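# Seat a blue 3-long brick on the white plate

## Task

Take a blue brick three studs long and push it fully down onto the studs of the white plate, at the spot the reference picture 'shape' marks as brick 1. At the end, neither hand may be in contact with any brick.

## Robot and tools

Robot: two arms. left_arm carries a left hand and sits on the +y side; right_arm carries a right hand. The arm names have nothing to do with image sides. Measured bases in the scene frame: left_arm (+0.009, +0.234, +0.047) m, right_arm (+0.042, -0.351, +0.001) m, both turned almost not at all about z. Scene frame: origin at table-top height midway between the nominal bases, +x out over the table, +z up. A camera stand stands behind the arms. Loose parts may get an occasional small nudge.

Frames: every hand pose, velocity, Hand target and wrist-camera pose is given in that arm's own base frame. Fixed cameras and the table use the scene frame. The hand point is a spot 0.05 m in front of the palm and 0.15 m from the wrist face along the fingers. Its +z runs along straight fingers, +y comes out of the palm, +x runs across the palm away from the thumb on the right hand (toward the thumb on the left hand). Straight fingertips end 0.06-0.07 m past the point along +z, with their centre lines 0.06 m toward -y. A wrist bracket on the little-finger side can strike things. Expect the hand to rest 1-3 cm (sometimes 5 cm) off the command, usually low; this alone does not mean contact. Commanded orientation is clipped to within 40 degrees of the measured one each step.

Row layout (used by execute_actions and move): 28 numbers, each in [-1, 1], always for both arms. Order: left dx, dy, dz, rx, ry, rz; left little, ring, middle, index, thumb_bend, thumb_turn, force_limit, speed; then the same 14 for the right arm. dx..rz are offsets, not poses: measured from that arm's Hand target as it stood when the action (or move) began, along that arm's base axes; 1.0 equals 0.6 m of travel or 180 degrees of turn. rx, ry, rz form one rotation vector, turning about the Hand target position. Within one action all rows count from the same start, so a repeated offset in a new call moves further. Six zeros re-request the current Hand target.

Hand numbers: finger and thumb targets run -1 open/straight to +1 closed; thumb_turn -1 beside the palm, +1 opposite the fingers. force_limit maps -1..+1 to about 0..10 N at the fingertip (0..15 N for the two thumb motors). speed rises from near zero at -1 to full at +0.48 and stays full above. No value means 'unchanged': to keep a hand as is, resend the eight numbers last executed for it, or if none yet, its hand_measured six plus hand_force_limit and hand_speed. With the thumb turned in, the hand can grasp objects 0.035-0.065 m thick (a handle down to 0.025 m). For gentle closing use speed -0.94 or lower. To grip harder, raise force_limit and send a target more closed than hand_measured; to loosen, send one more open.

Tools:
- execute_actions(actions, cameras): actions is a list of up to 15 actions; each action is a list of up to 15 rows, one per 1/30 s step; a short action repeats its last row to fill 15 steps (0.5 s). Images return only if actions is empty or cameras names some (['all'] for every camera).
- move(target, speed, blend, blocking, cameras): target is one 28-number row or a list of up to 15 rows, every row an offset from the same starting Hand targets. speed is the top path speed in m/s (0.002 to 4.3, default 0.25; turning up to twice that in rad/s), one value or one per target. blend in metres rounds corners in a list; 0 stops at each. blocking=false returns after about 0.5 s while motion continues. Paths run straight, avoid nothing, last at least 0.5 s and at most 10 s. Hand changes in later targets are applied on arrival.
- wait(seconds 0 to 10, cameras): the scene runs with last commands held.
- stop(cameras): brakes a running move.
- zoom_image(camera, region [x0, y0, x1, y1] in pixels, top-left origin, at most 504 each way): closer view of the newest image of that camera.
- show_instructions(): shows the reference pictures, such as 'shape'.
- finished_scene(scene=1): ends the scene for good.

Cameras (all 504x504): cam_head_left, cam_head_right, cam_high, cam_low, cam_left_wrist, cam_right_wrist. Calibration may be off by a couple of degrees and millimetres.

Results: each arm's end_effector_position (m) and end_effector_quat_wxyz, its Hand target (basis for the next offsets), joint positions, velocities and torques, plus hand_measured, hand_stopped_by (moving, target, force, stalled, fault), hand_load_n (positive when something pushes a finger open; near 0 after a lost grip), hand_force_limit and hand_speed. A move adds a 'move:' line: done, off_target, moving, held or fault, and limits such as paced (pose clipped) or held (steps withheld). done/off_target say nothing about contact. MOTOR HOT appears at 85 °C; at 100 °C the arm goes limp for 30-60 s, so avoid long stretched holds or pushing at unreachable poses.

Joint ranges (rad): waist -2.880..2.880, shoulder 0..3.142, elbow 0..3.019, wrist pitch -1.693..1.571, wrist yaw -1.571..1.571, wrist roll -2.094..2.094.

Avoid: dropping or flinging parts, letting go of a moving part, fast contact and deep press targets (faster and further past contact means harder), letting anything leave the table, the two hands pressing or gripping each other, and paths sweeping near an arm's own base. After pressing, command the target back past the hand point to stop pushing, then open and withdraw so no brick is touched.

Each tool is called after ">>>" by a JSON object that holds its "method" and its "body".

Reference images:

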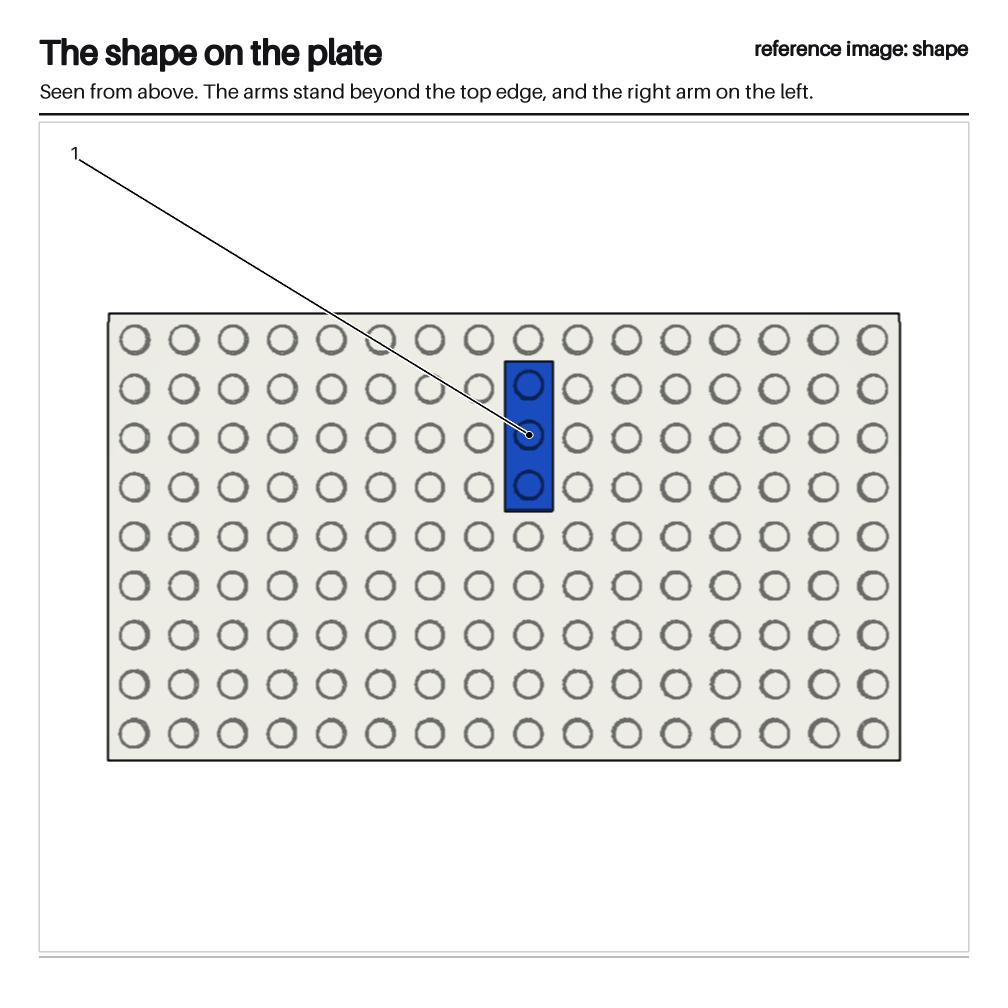

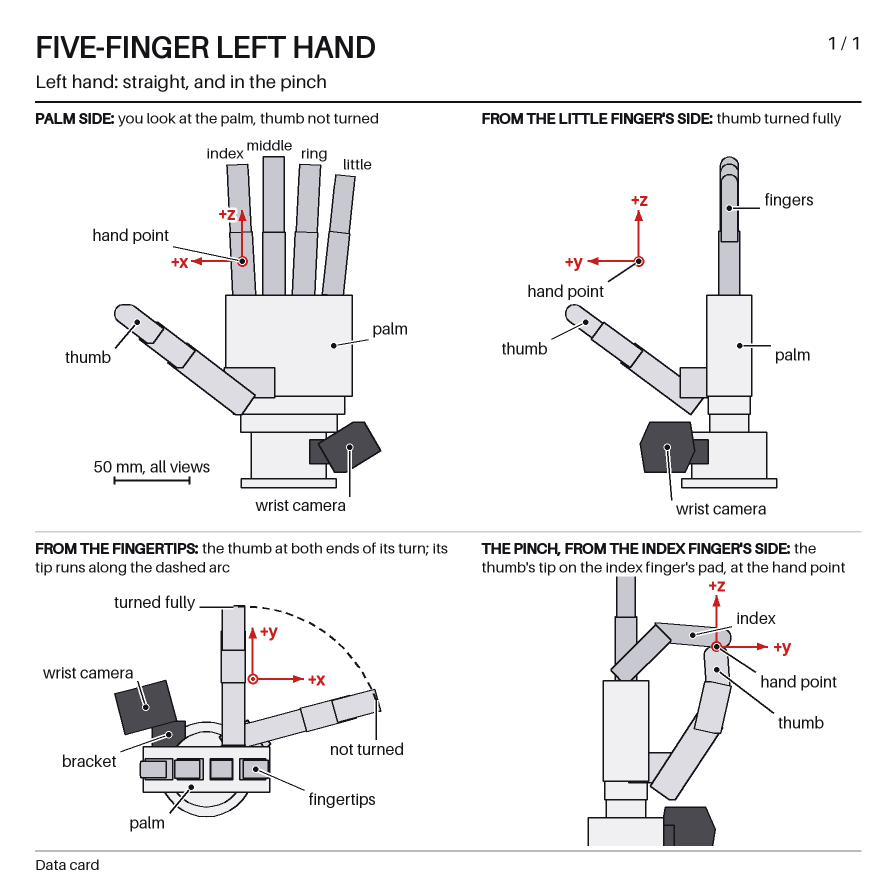

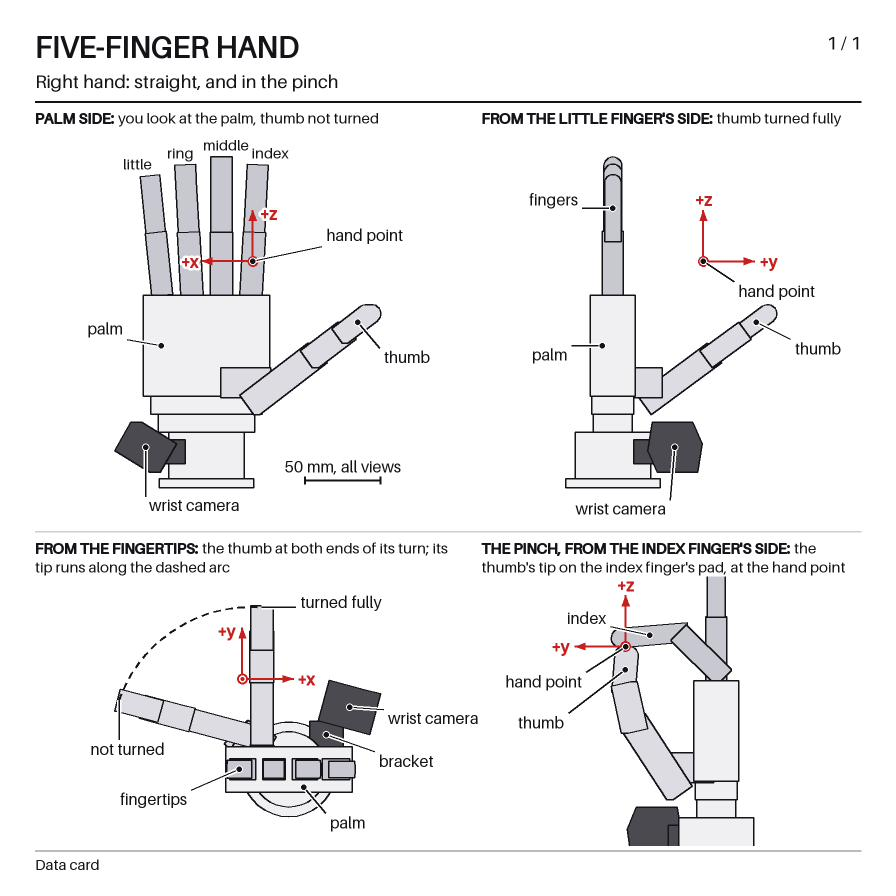

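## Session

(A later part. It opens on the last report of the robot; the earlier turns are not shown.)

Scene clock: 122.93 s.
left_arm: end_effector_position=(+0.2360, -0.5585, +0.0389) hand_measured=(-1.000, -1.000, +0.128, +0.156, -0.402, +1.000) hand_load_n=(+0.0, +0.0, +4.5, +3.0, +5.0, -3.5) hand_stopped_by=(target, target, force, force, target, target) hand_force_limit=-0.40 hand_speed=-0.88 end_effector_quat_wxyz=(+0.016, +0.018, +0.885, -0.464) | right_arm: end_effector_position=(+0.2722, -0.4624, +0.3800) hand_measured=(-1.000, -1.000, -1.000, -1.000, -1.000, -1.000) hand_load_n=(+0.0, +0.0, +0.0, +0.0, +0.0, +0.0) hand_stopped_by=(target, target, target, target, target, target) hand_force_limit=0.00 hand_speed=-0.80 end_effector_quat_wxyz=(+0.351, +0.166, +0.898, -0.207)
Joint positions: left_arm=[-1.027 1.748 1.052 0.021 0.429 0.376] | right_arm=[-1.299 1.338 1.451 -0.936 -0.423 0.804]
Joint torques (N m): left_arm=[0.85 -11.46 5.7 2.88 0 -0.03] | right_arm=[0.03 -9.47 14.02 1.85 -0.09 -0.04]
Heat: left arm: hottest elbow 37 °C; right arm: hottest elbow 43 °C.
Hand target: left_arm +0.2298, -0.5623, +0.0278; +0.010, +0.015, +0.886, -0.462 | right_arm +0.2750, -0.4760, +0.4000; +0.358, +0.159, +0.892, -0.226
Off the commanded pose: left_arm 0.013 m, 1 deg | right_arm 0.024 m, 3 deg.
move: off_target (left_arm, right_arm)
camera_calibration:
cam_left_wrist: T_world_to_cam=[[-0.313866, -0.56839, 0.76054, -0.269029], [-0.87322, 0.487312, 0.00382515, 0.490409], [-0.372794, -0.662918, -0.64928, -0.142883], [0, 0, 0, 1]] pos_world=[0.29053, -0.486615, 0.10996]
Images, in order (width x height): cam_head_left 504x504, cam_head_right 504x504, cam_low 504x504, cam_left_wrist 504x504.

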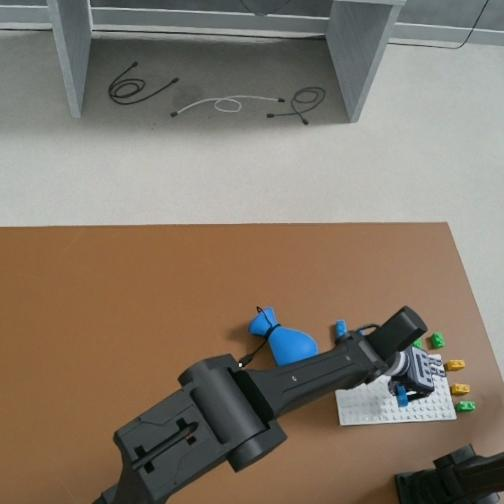

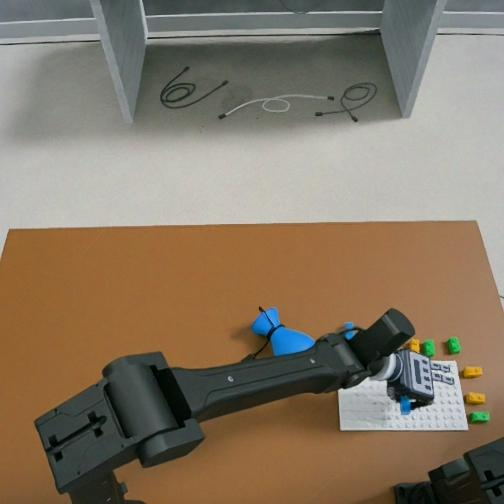

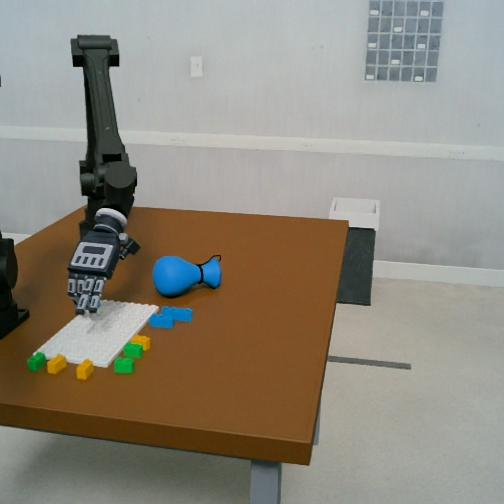

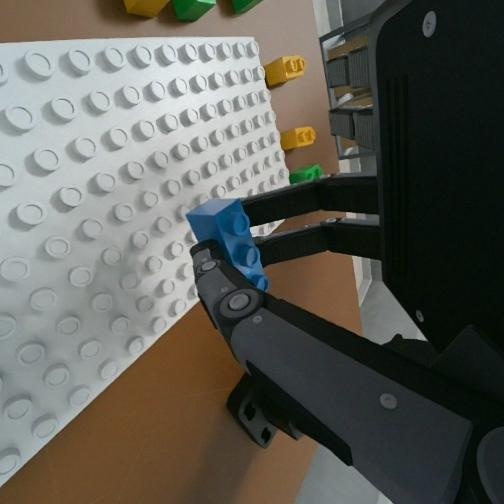

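>>> {"method": "move", "body": {"target": [-0.0025,0.0008,-0.048,0,0,0,-1,-1,0.5,0.45,-0.4,1,-0.4,-0.88,0,0,0,0,0,0,-1,-1,-1,-1,-1,-1,0,-0.8], "speed": 0.07, "cameras": ["cam_left_wrist","cam_head_right","cam_head_left","cam_low"]}}

>>> {"method": "zoom_image", "body": {"camera": "cam_left_wrist", "region": [160, 180, 280, 300]}}

>>> {"method": "zoom_image", "body": {"camera": "cam_left_wrist", "region": [80, 130, 200, 250]}}

>>> {"method": "zoom_image", "body": {"camera": "cam_left_wrist", "region": [140, 20, 340, 220]}}

>>> {"method": "zoom_image", "body": {"camera": "cam_head_right", "region": [360, 350, 460, 440]}}

>>> {"method": "zoom_image", "body": {"camera": "cam_low", "region": [40, 260, 160, 370]}}

Scene clock: 137.07 s.
left_arm: end_effector_position=(+0.2353, -0.5571, +0.0076) hand_measured=(-1.000, -1.000, +0.128, +0.156, -0.402, +1.000) hand_load_n=(+0.0, +0.0, +4.0, +3.0, +5.0, -3.5) hand_stopped_by=(target, target, force, force, target, target) hand_force_limit=-0.40 hand_speed=-0.88 end_effector_quat_wxyz=(+0.015, +0.016, +0.886, -0.463) | right_arm: end_effector_position=(+0.2722, -0.4624, +0.3800) hand_measured=(-1.000, -1.000, -1.000, -1.000, -1.000, -1.000) hand_load_n=(+0.0, +0.0, +0.0, +0.0, +0.0, -0.5) hand_stopped_by=(target, target, target, target, target, target) hand_force_limit=0.00 hand_speed=-0.80 end_effector_quat_wxyz=(+0.351, +0.166, +0.898, -0.207)
Joint positions: left_arm=[-1.027 1.803 1.027 0.097 0.427 0.374] | right_arm=[-1.299 1.338 1.451 -0.936 -0.423 0.804]
Joint torques (N m): left_arm=[0.32 -12.1 5.5 2.73 -0.01 -0.07] | right_arm=[-0.03 -9.47 14.04 1.84 -0.09 -0.04]
Heat: left arm: hottest elbow 36 °C; right arm: hottest elbow 43 °C.
Hand target: left_arm +0.2283, -0.5619, -0.0011; +0.010, +0.015, +0.886, -0.462 | right_arm +0.2750, -0.4760, +0.4000; +0.358, +0.159, +0.892, -0.226
Off the commanded pose: left_arm 0.012 m, 1 deg | right_arm 0.024 m, 3 deg.
move: off_target (left_arm, right_arm)
camera_calibration:
cam_left_wrist: T_world_to_cam=[[-0.310319, -0.572233, 0.759113, -0.247694], [-0.874295, 0.485322, 0.0084404, 0.488319], [-0.373244, -0.661069, -0.650904, -0.161388], [0, 0, 0, 1]] pos_world=[0.289834, -0.485419, 0.0788584]
Images, in order (width x height): cam_head_left 504x504, cam_head_right 504x504, cam_low 504x504, cam_left_wrist 504x504.

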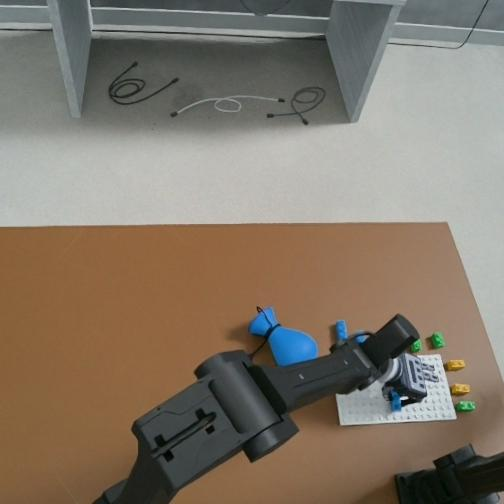

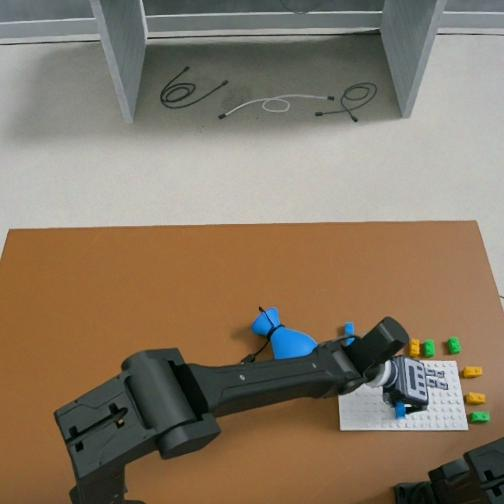

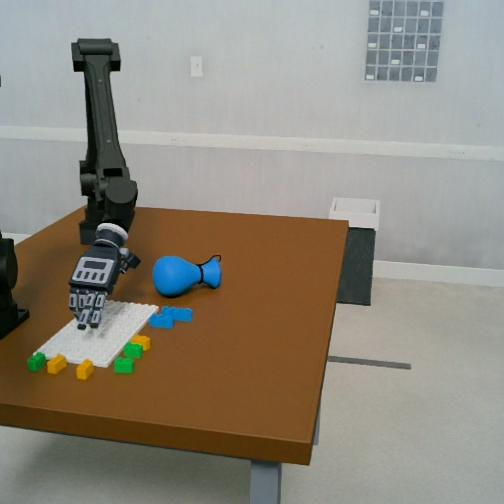

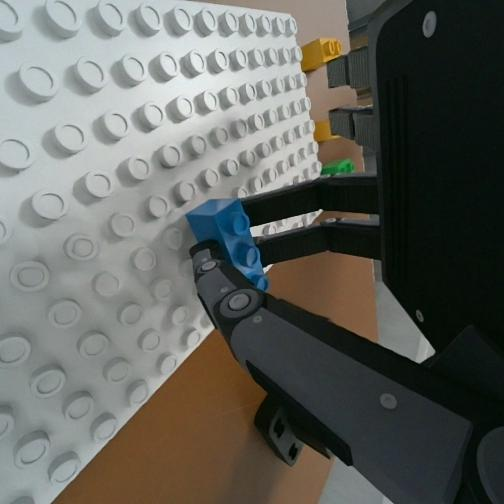

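Scaled by 4.200 from the camera's 504x504 image, which has a finer 720x720 frame.

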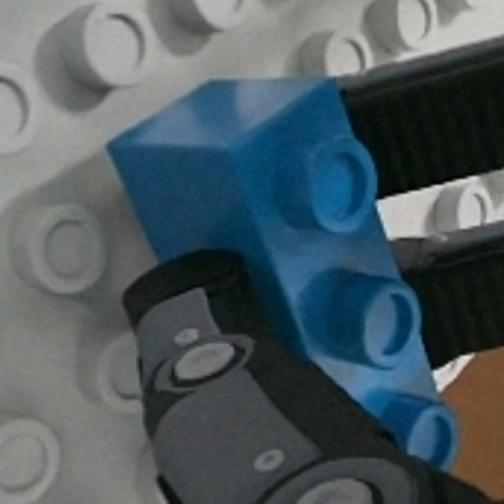

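Scaled by 4.200 from the camera's 504x504 image, which has a finer 720x720 frame.

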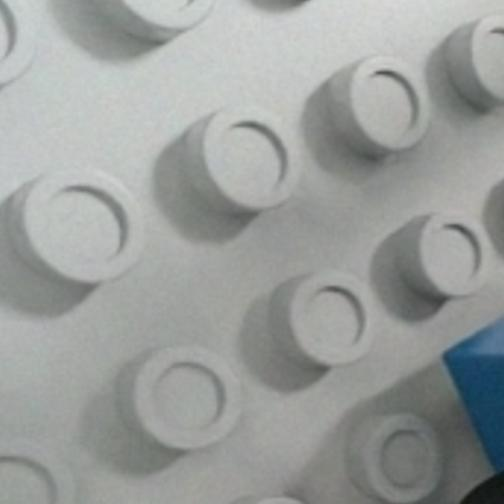

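Scaled by 2.520 from the camera's 504x504 image, which has a finer 720x720 frame.

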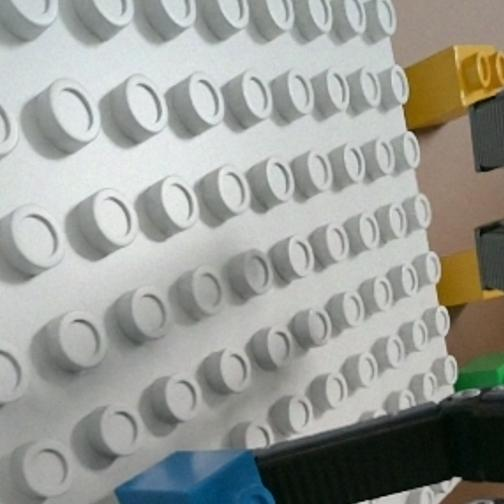

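Scaled by 5.040 from the camera's 504x504 image, which has a finer 720x720 frame.

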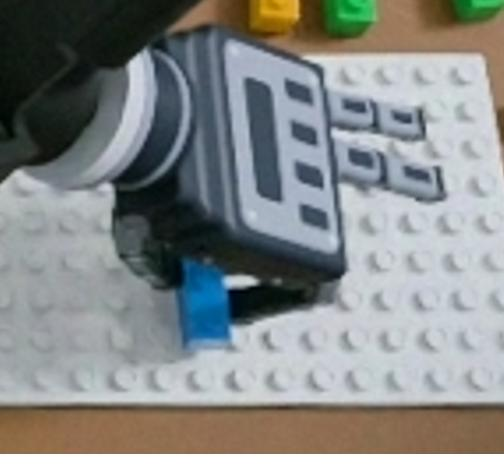

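Scaled by 4.200 from the camera's 504x504 image, which has a finer 720x720 frame.

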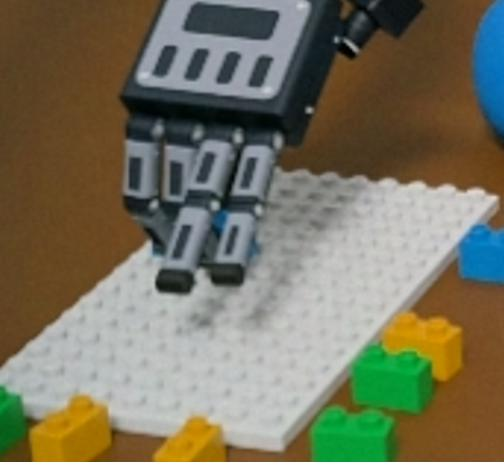

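>>> {"method": "zoom_image", "body": {"camera": "cam_head_right", "region": [385, 385, 435, 435]}}

>>> {"method": "zoom_image", "body": {"camera": "cam_head_left", "region": [370, 380, 430, 440]}}

Scaled by 10.080 from the camera's 504x504 image, which has a finer 720x720 frame.

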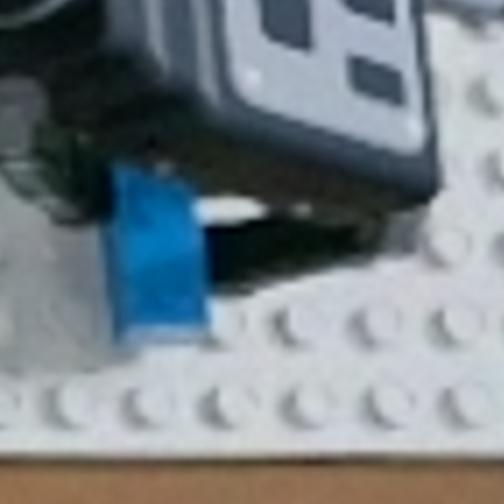

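Scaled by 8.400 from the camera's 504x504 image, which has a finer 720x720 frame.

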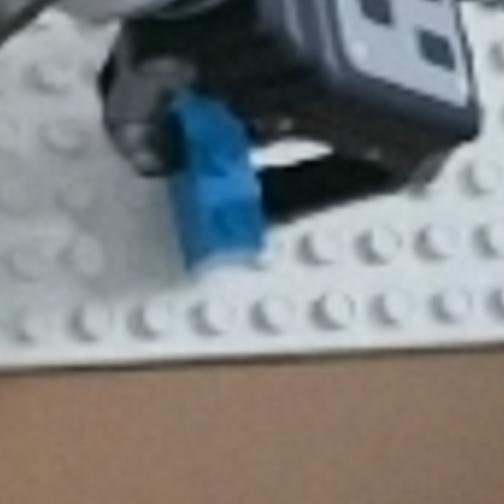

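>>> {"method": "zoom_image", "body": {"camera": "cam_head_right", "region": [388, 396, 418, 426]}}

>>> {"method": "zoom_image", "body": {"camera": "cam_head_left", "region": [385, 390, 415, 420]}}

>>> {"method": "zoom_image", "body": {"camera": "cam_low", "region": [70, 290, 110, 330]}}

Scaled by 16.800 from the camera's 504x504 image, which has a finer 720x720 frame.

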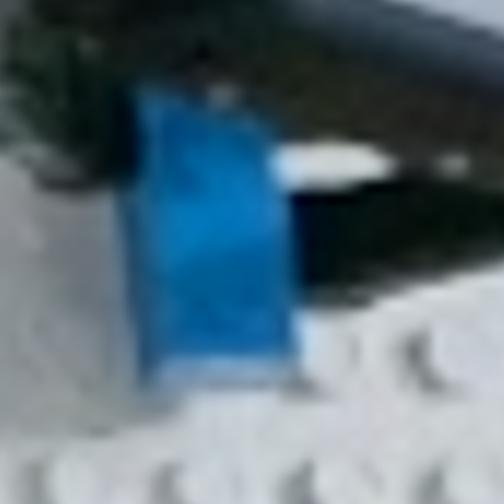

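Scaled by 16.800 from the camera's 504x504 image, which has a finer 720x720 frame.

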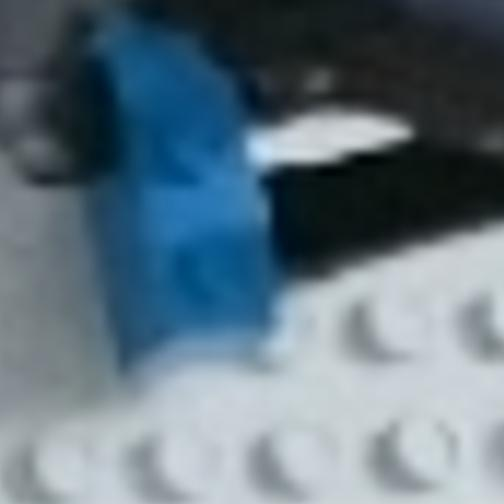

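Scaled by 12.600 from the camera's 504x504 image, which has a finer 720x720 frame.

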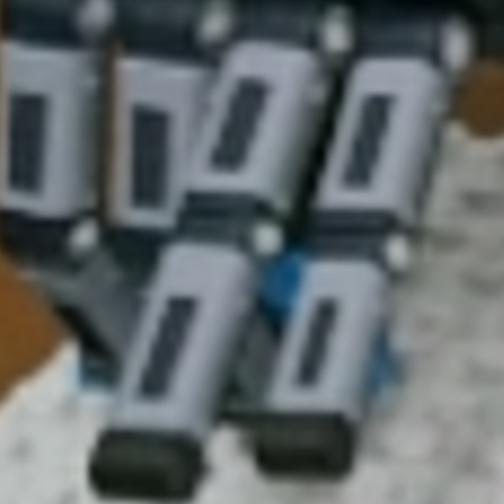

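>>> {"method": "move", "body": {"target": [0,0,-0.006,0,0,0,-1,-1,0.5,0.45,-0.4,1,-0.4,-0.88,0,0,0,0,0,0,-1,-1,-1,-1,-1,-1,0,-0.8], "speed": 0.05, "cameras": ["cam_left_wrist","cam_head_right","cam_head_left","cam_low"]}}

>>> {"method": "zoom_image", "body": {"camera": "cam_left_wrist", "region": [160, 150, 280, 270]}}

>>> {"method": "zoom_image", "body": {"camera": "cam_head_right", "region": [385, 395, 425, 435]}}

>>> {"method": "zoom_image", "body": {"camera": "cam_head_left", "region": [380, 390, 420, 430]}}

Scene clock: 160.20 s.
left_arm: end_effector_position=(+0.2361, -0.5583, +0.0070) hand_measured=(-1.000, -1.000, +0.128, +0.156, -0.402, +1.000) hand_load_n=(+0.0, +0.0, +4.5, +3.5, +5.0, -3.5) hand_stopped_by=(target, target, force, force, target, target) hand_force_limit=-0.40 hand_speed=-0.88 end_effector_quat_wxyz=(+0.016, +0.017, +0.885, -0.465) | right_arm: end_effector_position=(+0.2722, -0.4624, +0.3800) hand_measured=(-1.000, -1.000, -1.000, -1.000, -1.000, -1.000) hand_load_n=(+0.0, +0.0, +0.0, +0.0, +0.0, +0.0) hand_stopped_by=(target, target, target, target, target, target) hand_force_limit=0.00 hand_speed=-0.80 end_effector_quat_wxyz=(+0.351, +0.166, +0.898, -0.207)
Joint positions: left_arm=[-1.027 1.806 1.027 0.106 0.427 0.374] | right_arm=[-1.299 1.338 1.451 -0.936 -0.423 0.804]
Joint torques (N m): left_arm=[0.32 -11.46 5.3 2.85 0.01 -0.06] | right_arm=[-0.09 -9.41 14.08 1.84 -0.1 -0.03]
Heat: left arm: hottest elbow 35 °C; right arm: hottest elbow 44 °C.
Hand target: left_arm +0.2283, -0.5619, -0.0045; +0.010, +0.015, +0.886, -0.463 | right_arm +0.2750, -0.4760, +0.4000; +0.358, +0.159, +0.892, -0.226
Off the commanded pose: left_arm 0.014 m, 1 deg | right_arm 0.024 m, 3 deg.
move: off_target (left_arm, right_arm)
camera_calibration:
cam_left_wrist: T_world_to_cam=[[-0.312424, -0.568723, 0.760885, -0.24521], [-0.874321, 0.485333, 0.00376037, 0.489525], [-0.371422, -0.664083, -0.648876, -0.164401], [0, 0, 0, 1]] pos_world=[0.290331, -0.486215, 0.07806]
Images, in order (width x height): cam_head_left 504x504, cam_head_right 504x504, cam_low 504x504, cam_left_wrist 504x504.

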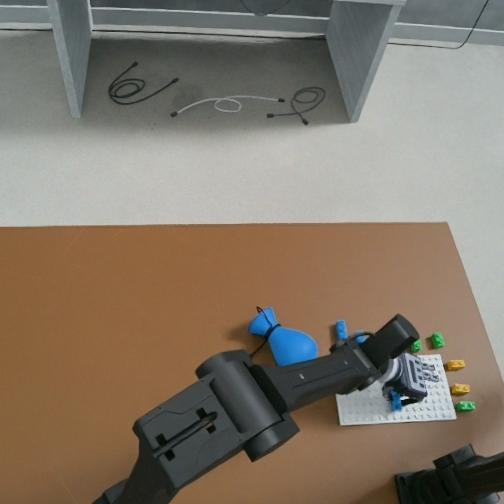

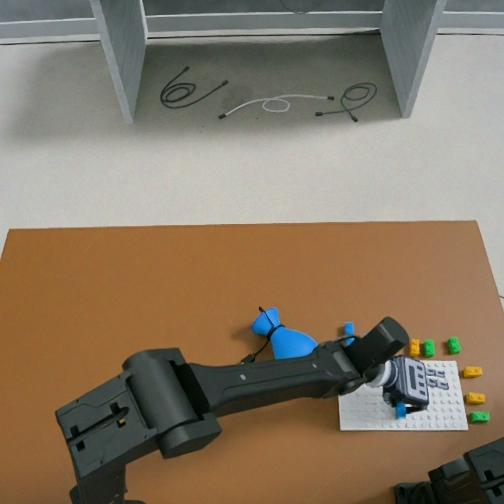

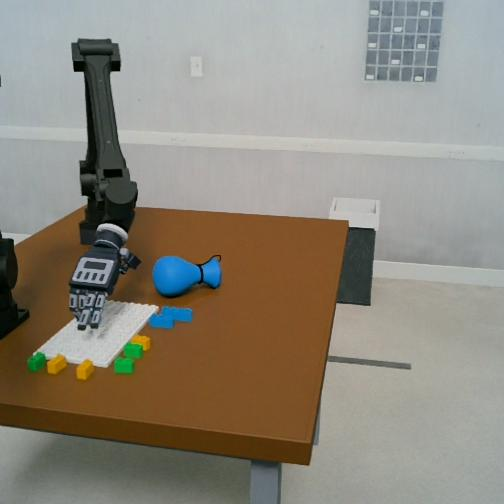

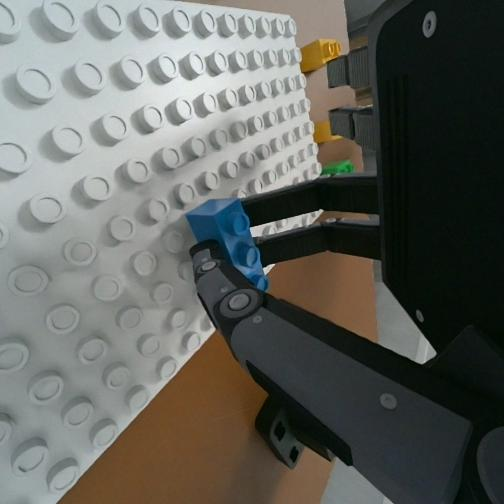

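Scaled by 4.200 from the camera's 504x504 image, which has a finer 720x720 frame.

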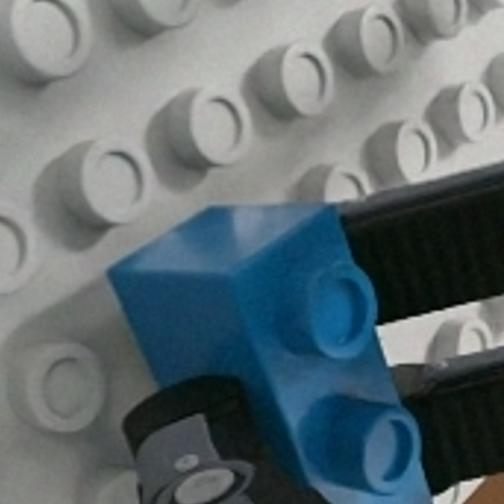

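Scaled by 12.600 from the camera's 504x504 image, which has a finer 720x720 frame.

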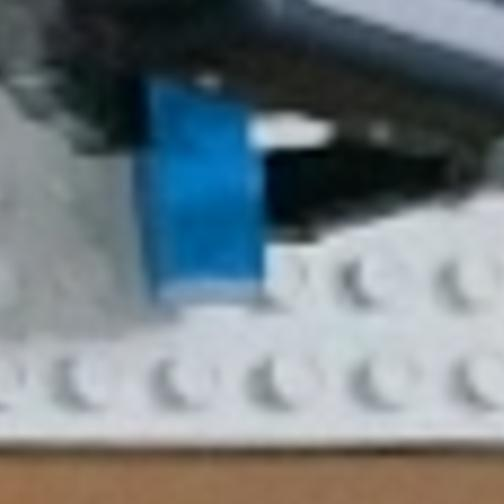

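Scaled by 12.600 from the camera's 504x504 image, which has a finer 720x720 frame.

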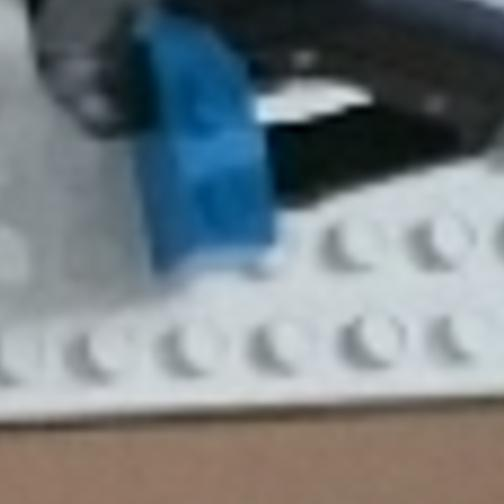

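>>> {"method": "move", "body": {"target": [-0.0008,0.0015,-0.0117,0,0,0,-1,-1,0.5,0.45,-0.4,1,-0.4,-0.88,0,0,0,0,0,0,-1,-1,-1,-1,-1,-1,0,-0.8], "speed": 0.04, "cameras": ["cam_left_wrist","cam_head_right","cam_head_left","cam_low"]}}

>>> {"method": "zoom_image", "body": {"camera": "cam_left_wrist", "region": [160, 150, 280, 270]}}

>>> {"method": "zoom_image", "body": {"camera": "cam_head_right", "region": [385, 395, 425, 435]}}

>>> {"method": "zoom_image", "body": {"camera": "cam_low", "region": [60, 290, 120, 350]}}

Scene clock: 164.47 s.
left_arm: end_effector_position=(+0.2365, -0.5591, +0.0035) hand_measured=(-1.000, -1.000, +0.128, +0.156, -0.402, +1.000) hand_load_n=(+0.0, -0.5, +4.0, +2.0, +3.5, -3.0) hand_stopped_by=(target, target, force, force, target, target) hand_force_limit=-0.40 hand_speed=-0.88 end_effector_quat_wxyz=(+0.018, +0.017, +0.884, -0.468) | right_arm: end_effector_position=(+0.2722, -0.4624, +0.3800) hand_measured=(-1.000, -1.000, -1.000, -1.000, -1.000, -1.000) hand_load_n=(+0.0, +0.0, +0.0, +0.0, +0.0, +0.0) hand_stopped_by=(target, target, target, target, target, target) hand_force_limit=0.00 hand_speed=-0.80 end_effector_quat_wxyz=(+0.351, +0.166, +0.898, -0.207)
Joint positions: left_arm=[-1.027 1.814 1.022 0.126 0.427 0.372] | right_arm=[-1.299 1.338 1.451 -0.936 -0.423 0.804]
Joint torques (N m): left_arm=[0.73 -11.52 5.03 2.45 -0.03 -0.02] | right_arm=[0.09 -9.47 14.09 1.84 -0.08 -0.04]
Heat: left arm: hottest elbow 35 °C; right arm: hottest elbow 44 °C.
Hand target: left_arm +0.2278, -0.5609, -0.0117; +0.010, +0.015, +0.886, -0.462 | right_arm +0.2750, -0.4760, +0.4000; +0.358, +0.159, +0.892, -0.226
Off the commanded pose: left_arm 0.017 m, 1 deg | right_arm 0.024 m, 3 deg.
move: off_target (left_arm, right_arm)
camera_calibration:
cam_left_wrist: T_world_to_cam=[[-0.313617, -0.564125, 0.763811, -0.240116], [-0.874841, 0.484407, -0.0014384, 0.48999], [-0.369184, -0.668665, -0.645438, -0.170188], [0, 0, 0, 1]] pos_world=[0.290529, -0.486609, 0.0742621]
Images, in order (width x height): cam_head_left 504x504, cam_head_right 504x504, cam_low 504x504, cam_left_wrist 504x504.

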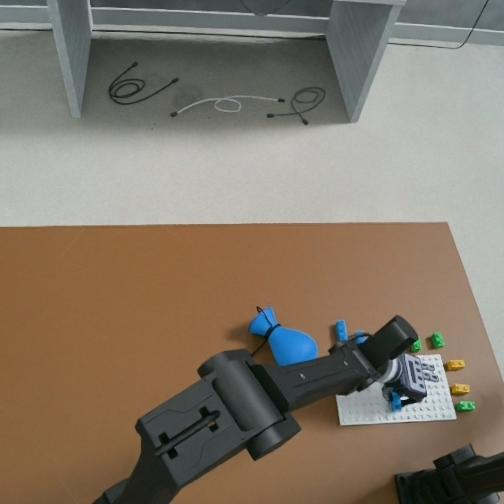

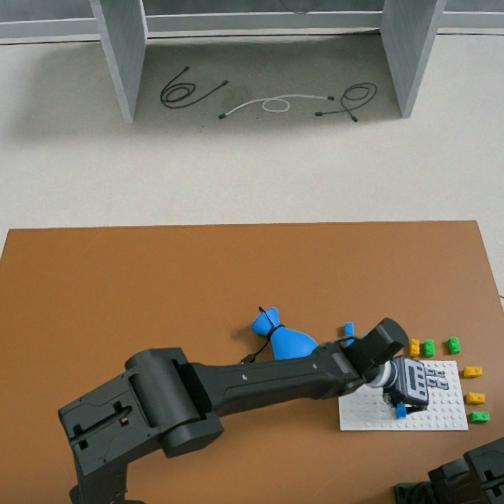

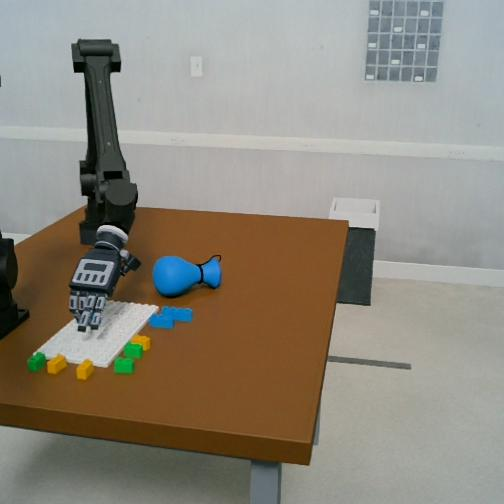

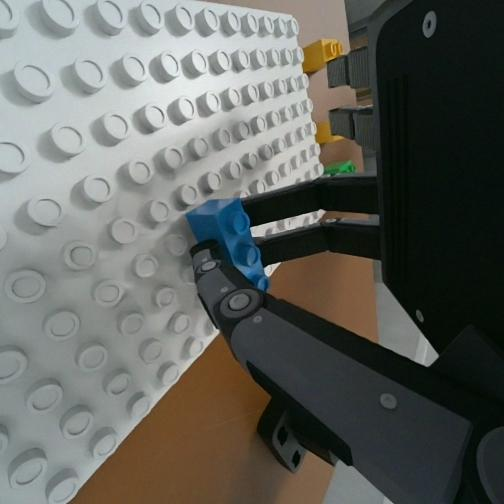

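Scaled by 4.200 from the camera's 504x504 image, which has a finer 720x720 frame.

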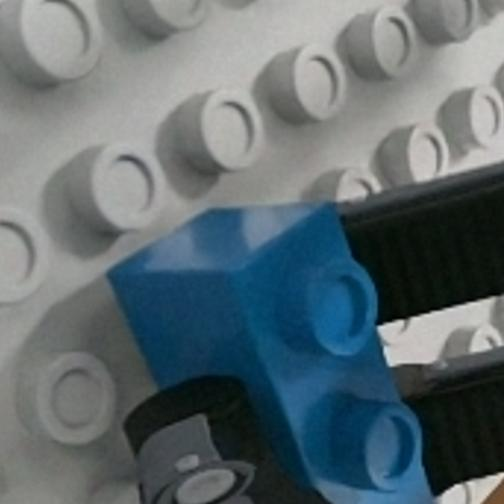

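Scaled by 12.600 from the camera's 504x504 image, which has a finer 720x720 frame.

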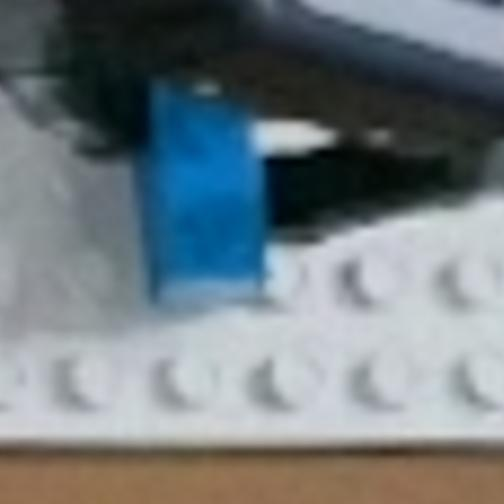

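Scaled by 8.400 from the camera's 504x504 image, which has a finer 720x720 frame.

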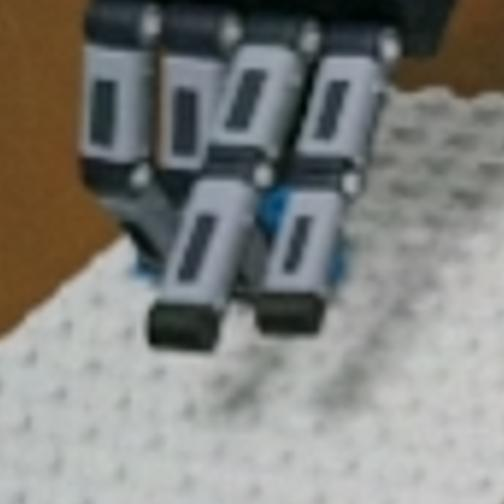

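>>> {"method": "move", "body": {"target": [-0.0025,0.0075,-0.004,0,0,0,-1,-1,0.5,0.45,-0.4,1,-0.4,-0.88,0,0,0,0,0,0,-1,-1,-1,-1,-1,-1,0,-0.8], "speed": 0.04, "cameras": ["cam_left_wrist","cam_head_right","cam_low"]}}

>>> {"method": "zoom_image", "body": {"camera": "cam_left_wrist", "region": [160, 150, 280, 270]}}

>>> {"method": "zoom_image", "body": {"camera": "cam_head_right", "region": [385, 395, 425, 435]}}

Scene clock: 167.73 s.
left_arm: end_effector_position=(+0.2361, -0.5587, +0.0027) hand_measured=(-1.000, -1.000, +0.128, +0.156, -0.402, +1.000) hand_load_n=(+0.0, +0.0, +4.5, +1.0, +3.5, -3.0) hand_stopped_by=(target, target, force, force, target, target) hand_force_limit=-0.40 hand_speed=-0.88 end_effector_quat_wxyz=(+0.019, +0.017, +0.882, -0.471) | right_arm: end_effector_position=(+0.2722, -0.4624, +0.3800) hand_measured=(-1.000, -1.000, -1.000, -1.000, -1.000, -1.000) hand_load_n=(+0.0, +0.0, +0.0, +0.0, +0.0, +0.0) hand_stopped_by=(target, target, target, target, target, target) hand_force_limit=0.00 hand_speed=-0.80 end_effector_quat_wxyz=(+0.351, +0.166, +0.898, -0.207)
Joint positions: left_arm=[-1.027 1.814 1.014 0.143 0.427 0.37] | right_arm=[-1.299 1.338 1.451 -0.936 -0.423 0.804]
Joint torques (N m): left_arm=[0.62 -11.75 4.67 2.41 0.05 -0.04] | right_arm=[0.09 -9.47 14.06 1.81 -0.09 -0.05]
Heat: left arm: hottest elbow 35 °C; right arm: hottest elbow 44 °C.
Hand target: left_arm +0.2263, -0.5564, -0.0140; +0.010, +0.015, +0.886, -0.462 | right_arm +0.2750, -0.4760, +0.4000; +0.358, +0.159, +0.892, -0.226
Off the commanded pose: left_arm 0.020 m, 2 deg | right_arm 0.024 m, 3 deg.
move: off_target (left_arm, right_arm)
camera_calibration:
cam_left_wrist: T_world_to_cam=[[-0.315343, -0.558681, 0.767095, -0.235872], [-0.875341, 0.483444, -0.00774557, 0.489023], [-0.36652, -0.673912, -0.641487, -0.17422], [0, 0, 0, 1]] pos_world=[0.289826, -0.485601, 0.0729644]
Images, in order (width x height): cam_head_right 504x504, cam_low 504x504, cam_left_wrist 504x504.

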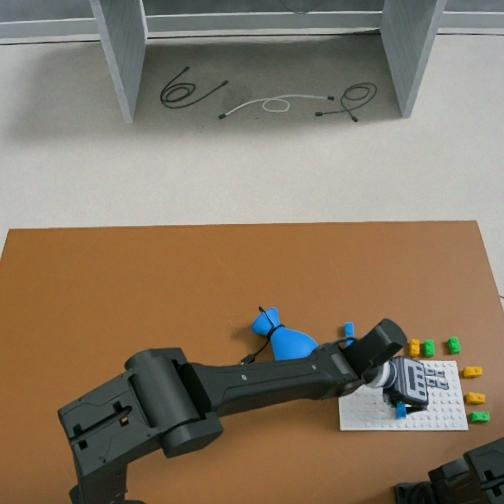

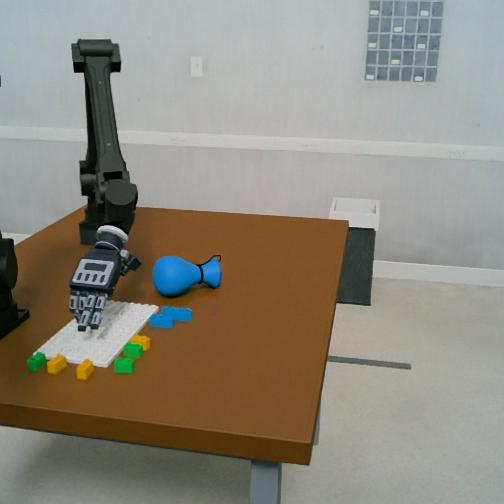

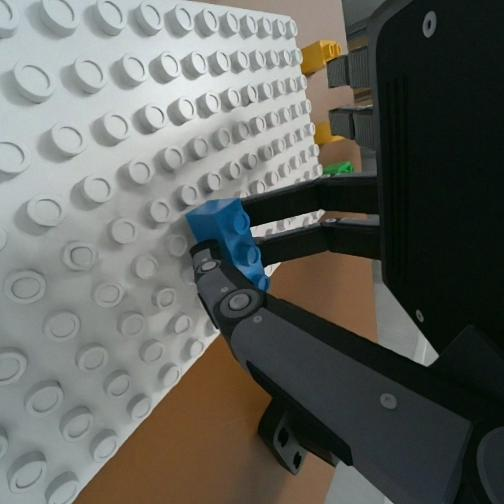

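Scaled by 4.200 from the camera's 504x504 image, which has a finer 720x720 frame.

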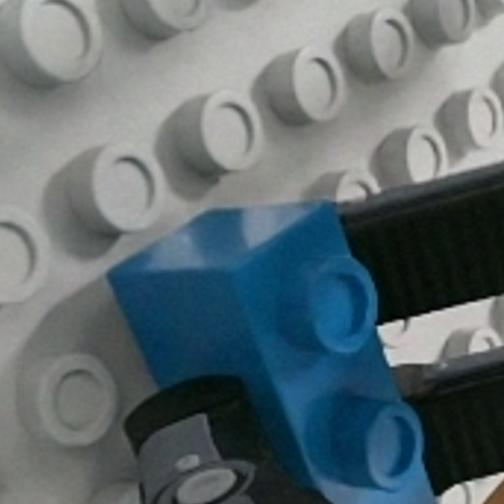

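Scaled by 12.600 from the camera's 504x504 image, which has a finer 720x720 frame.

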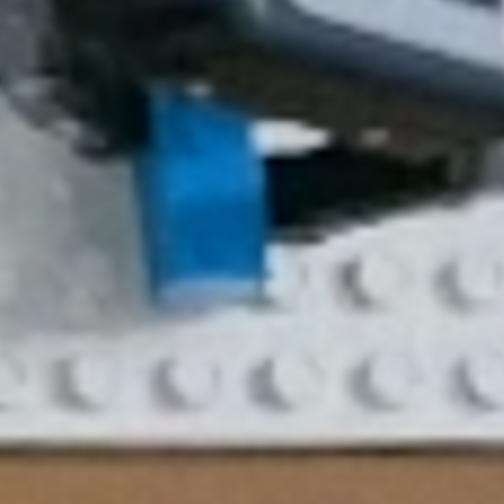

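>>> {"method": "move", "body": {"target": [[0.0008,-0.005,0.0467,0,0,0,-1,-1,0.5,0.45,-0.4,1,-0.4,-0.88,0,0,0,0,0,0,-1,-1,-1,-1,-1,-1,0,-0.8],[0.0005,-0.005,0.012,0,0,0,-1,-1,0.5,0.45,-0.4,1,-0.4,-0.88,0,0,0,0,0,0,-1,-1,-1,-1,-1,-1,0,-0.8]], "speed": 0.05, "cameras": ["cam_left_wrist","cam_head_right","cam_low"]}}

>>> {"method": "zoom_image", "body": {"camera": "cam_left_wrist", "region": [160, 150, 280, 270]}}

>>> {"method": "zoom_image", "body": {"camera": "cam_head_right", "region": [385, 395, 425, 435]}}

Scene clock: 171.70 s.
left_arm: end_effector_position=(+0.2337, -0.5548, +0.0035) hand_measured=(-1.000, -1.000, +0.128, +0.156, -0.402, +1.000) hand_load_n=(+0.0, +0.0, +4.0, +2.0, +4.0, -2.5) hand_stopped_by=(target, target, force, force, target, target) hand_force_limit=-0.40 hand_speed=-0.88 end_effector_quat_wxyz=(+0.015, +0.014, +0.886, -0.464) | right_arm: end_effector_position=(+0.2722, -0.4624, +0.3800) hand_measured=(-1.000, -1.000, -1.000, -1.000, -1.000, -1.000) hand_load_n=(+0.5, +0.0, -0.5, +0.0, +0.0, +0.0) hand_stopped_by=(target, target, target, target, target, target) hand_force_limit=0.00 hand_speed=-0.80 end_effector_quat_wxyz=(+0.351, +0.166, +0.898, -0.207)
Joint positions: left_arm=[-1.027 1.806 1.014 0.116 0.427 0.369] | right_arm=[-1.299 1.338 1.451 -0.936 -0.423 0.804]
Joint torques (N m): left_arm=[0.79 -11.4 5.48 2.69 -0.06 -0.05] | right_arm=[-0.15 -9.47 14.05 1.77 -0.09 -0.04]
Heat: left arm: hottest elbow 35 °C; right arm: hottest elbow 44 °C.
Hand target: left_arm +0.2266, -0.5594, -0.0069; +0.010, +0.014, +0.886, -0.462 | right_arm +0.2750, -0.4760, +0.4000; +0.358, +0.159, +0.892, -0.226
Off the commanded pose: left_arm 0.013 m, 1 deg | right_arm 0.024 m, 3 deg.
move: off_target (left_arm, right_arm)
camera_calibration:
cam_left_wrist: T_world_to_cam=[[-0.307069, -0.571445, 0.761026, -0.244091], [-0.87569, 0.482786, 0.00918335, 0.484732], [-0.372661, -0.663603, -0.648657, -0.164723], [0, 0, 0, 1]] pos_world=[0.288137, -0.482817, 0.074459]
Images, in order (width x height): cam_head_right 504x504, cam_low 504x504, cam_left_wrist 504x504.

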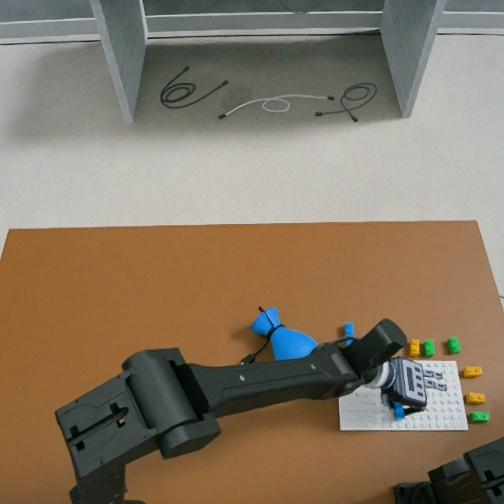

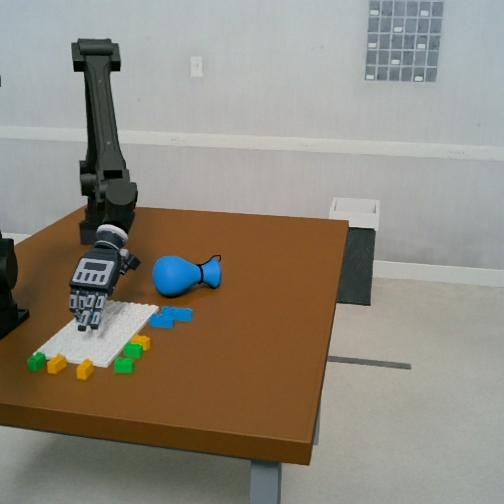

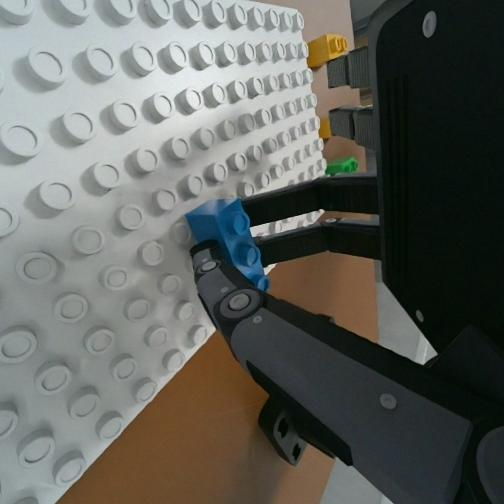

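Scaled by 4.200 from the camera's 504x504 image, which has a finer 720x720 frame.

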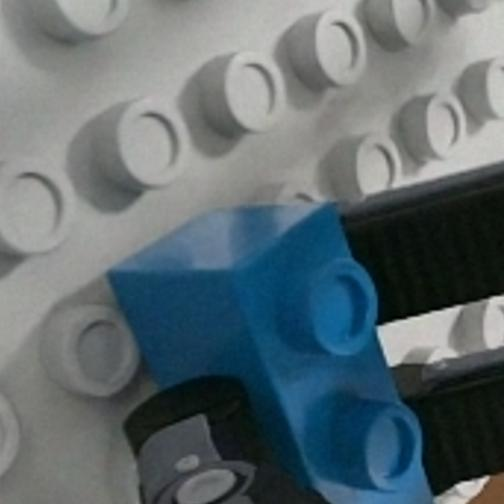

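Scaled by 12.600 from the camera's 504x504 image, which has a finer 720x720 frame.

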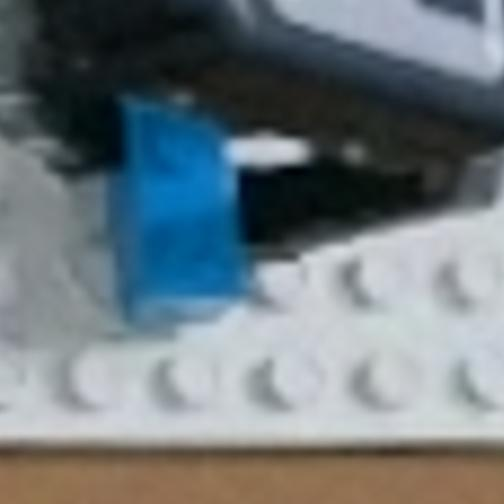

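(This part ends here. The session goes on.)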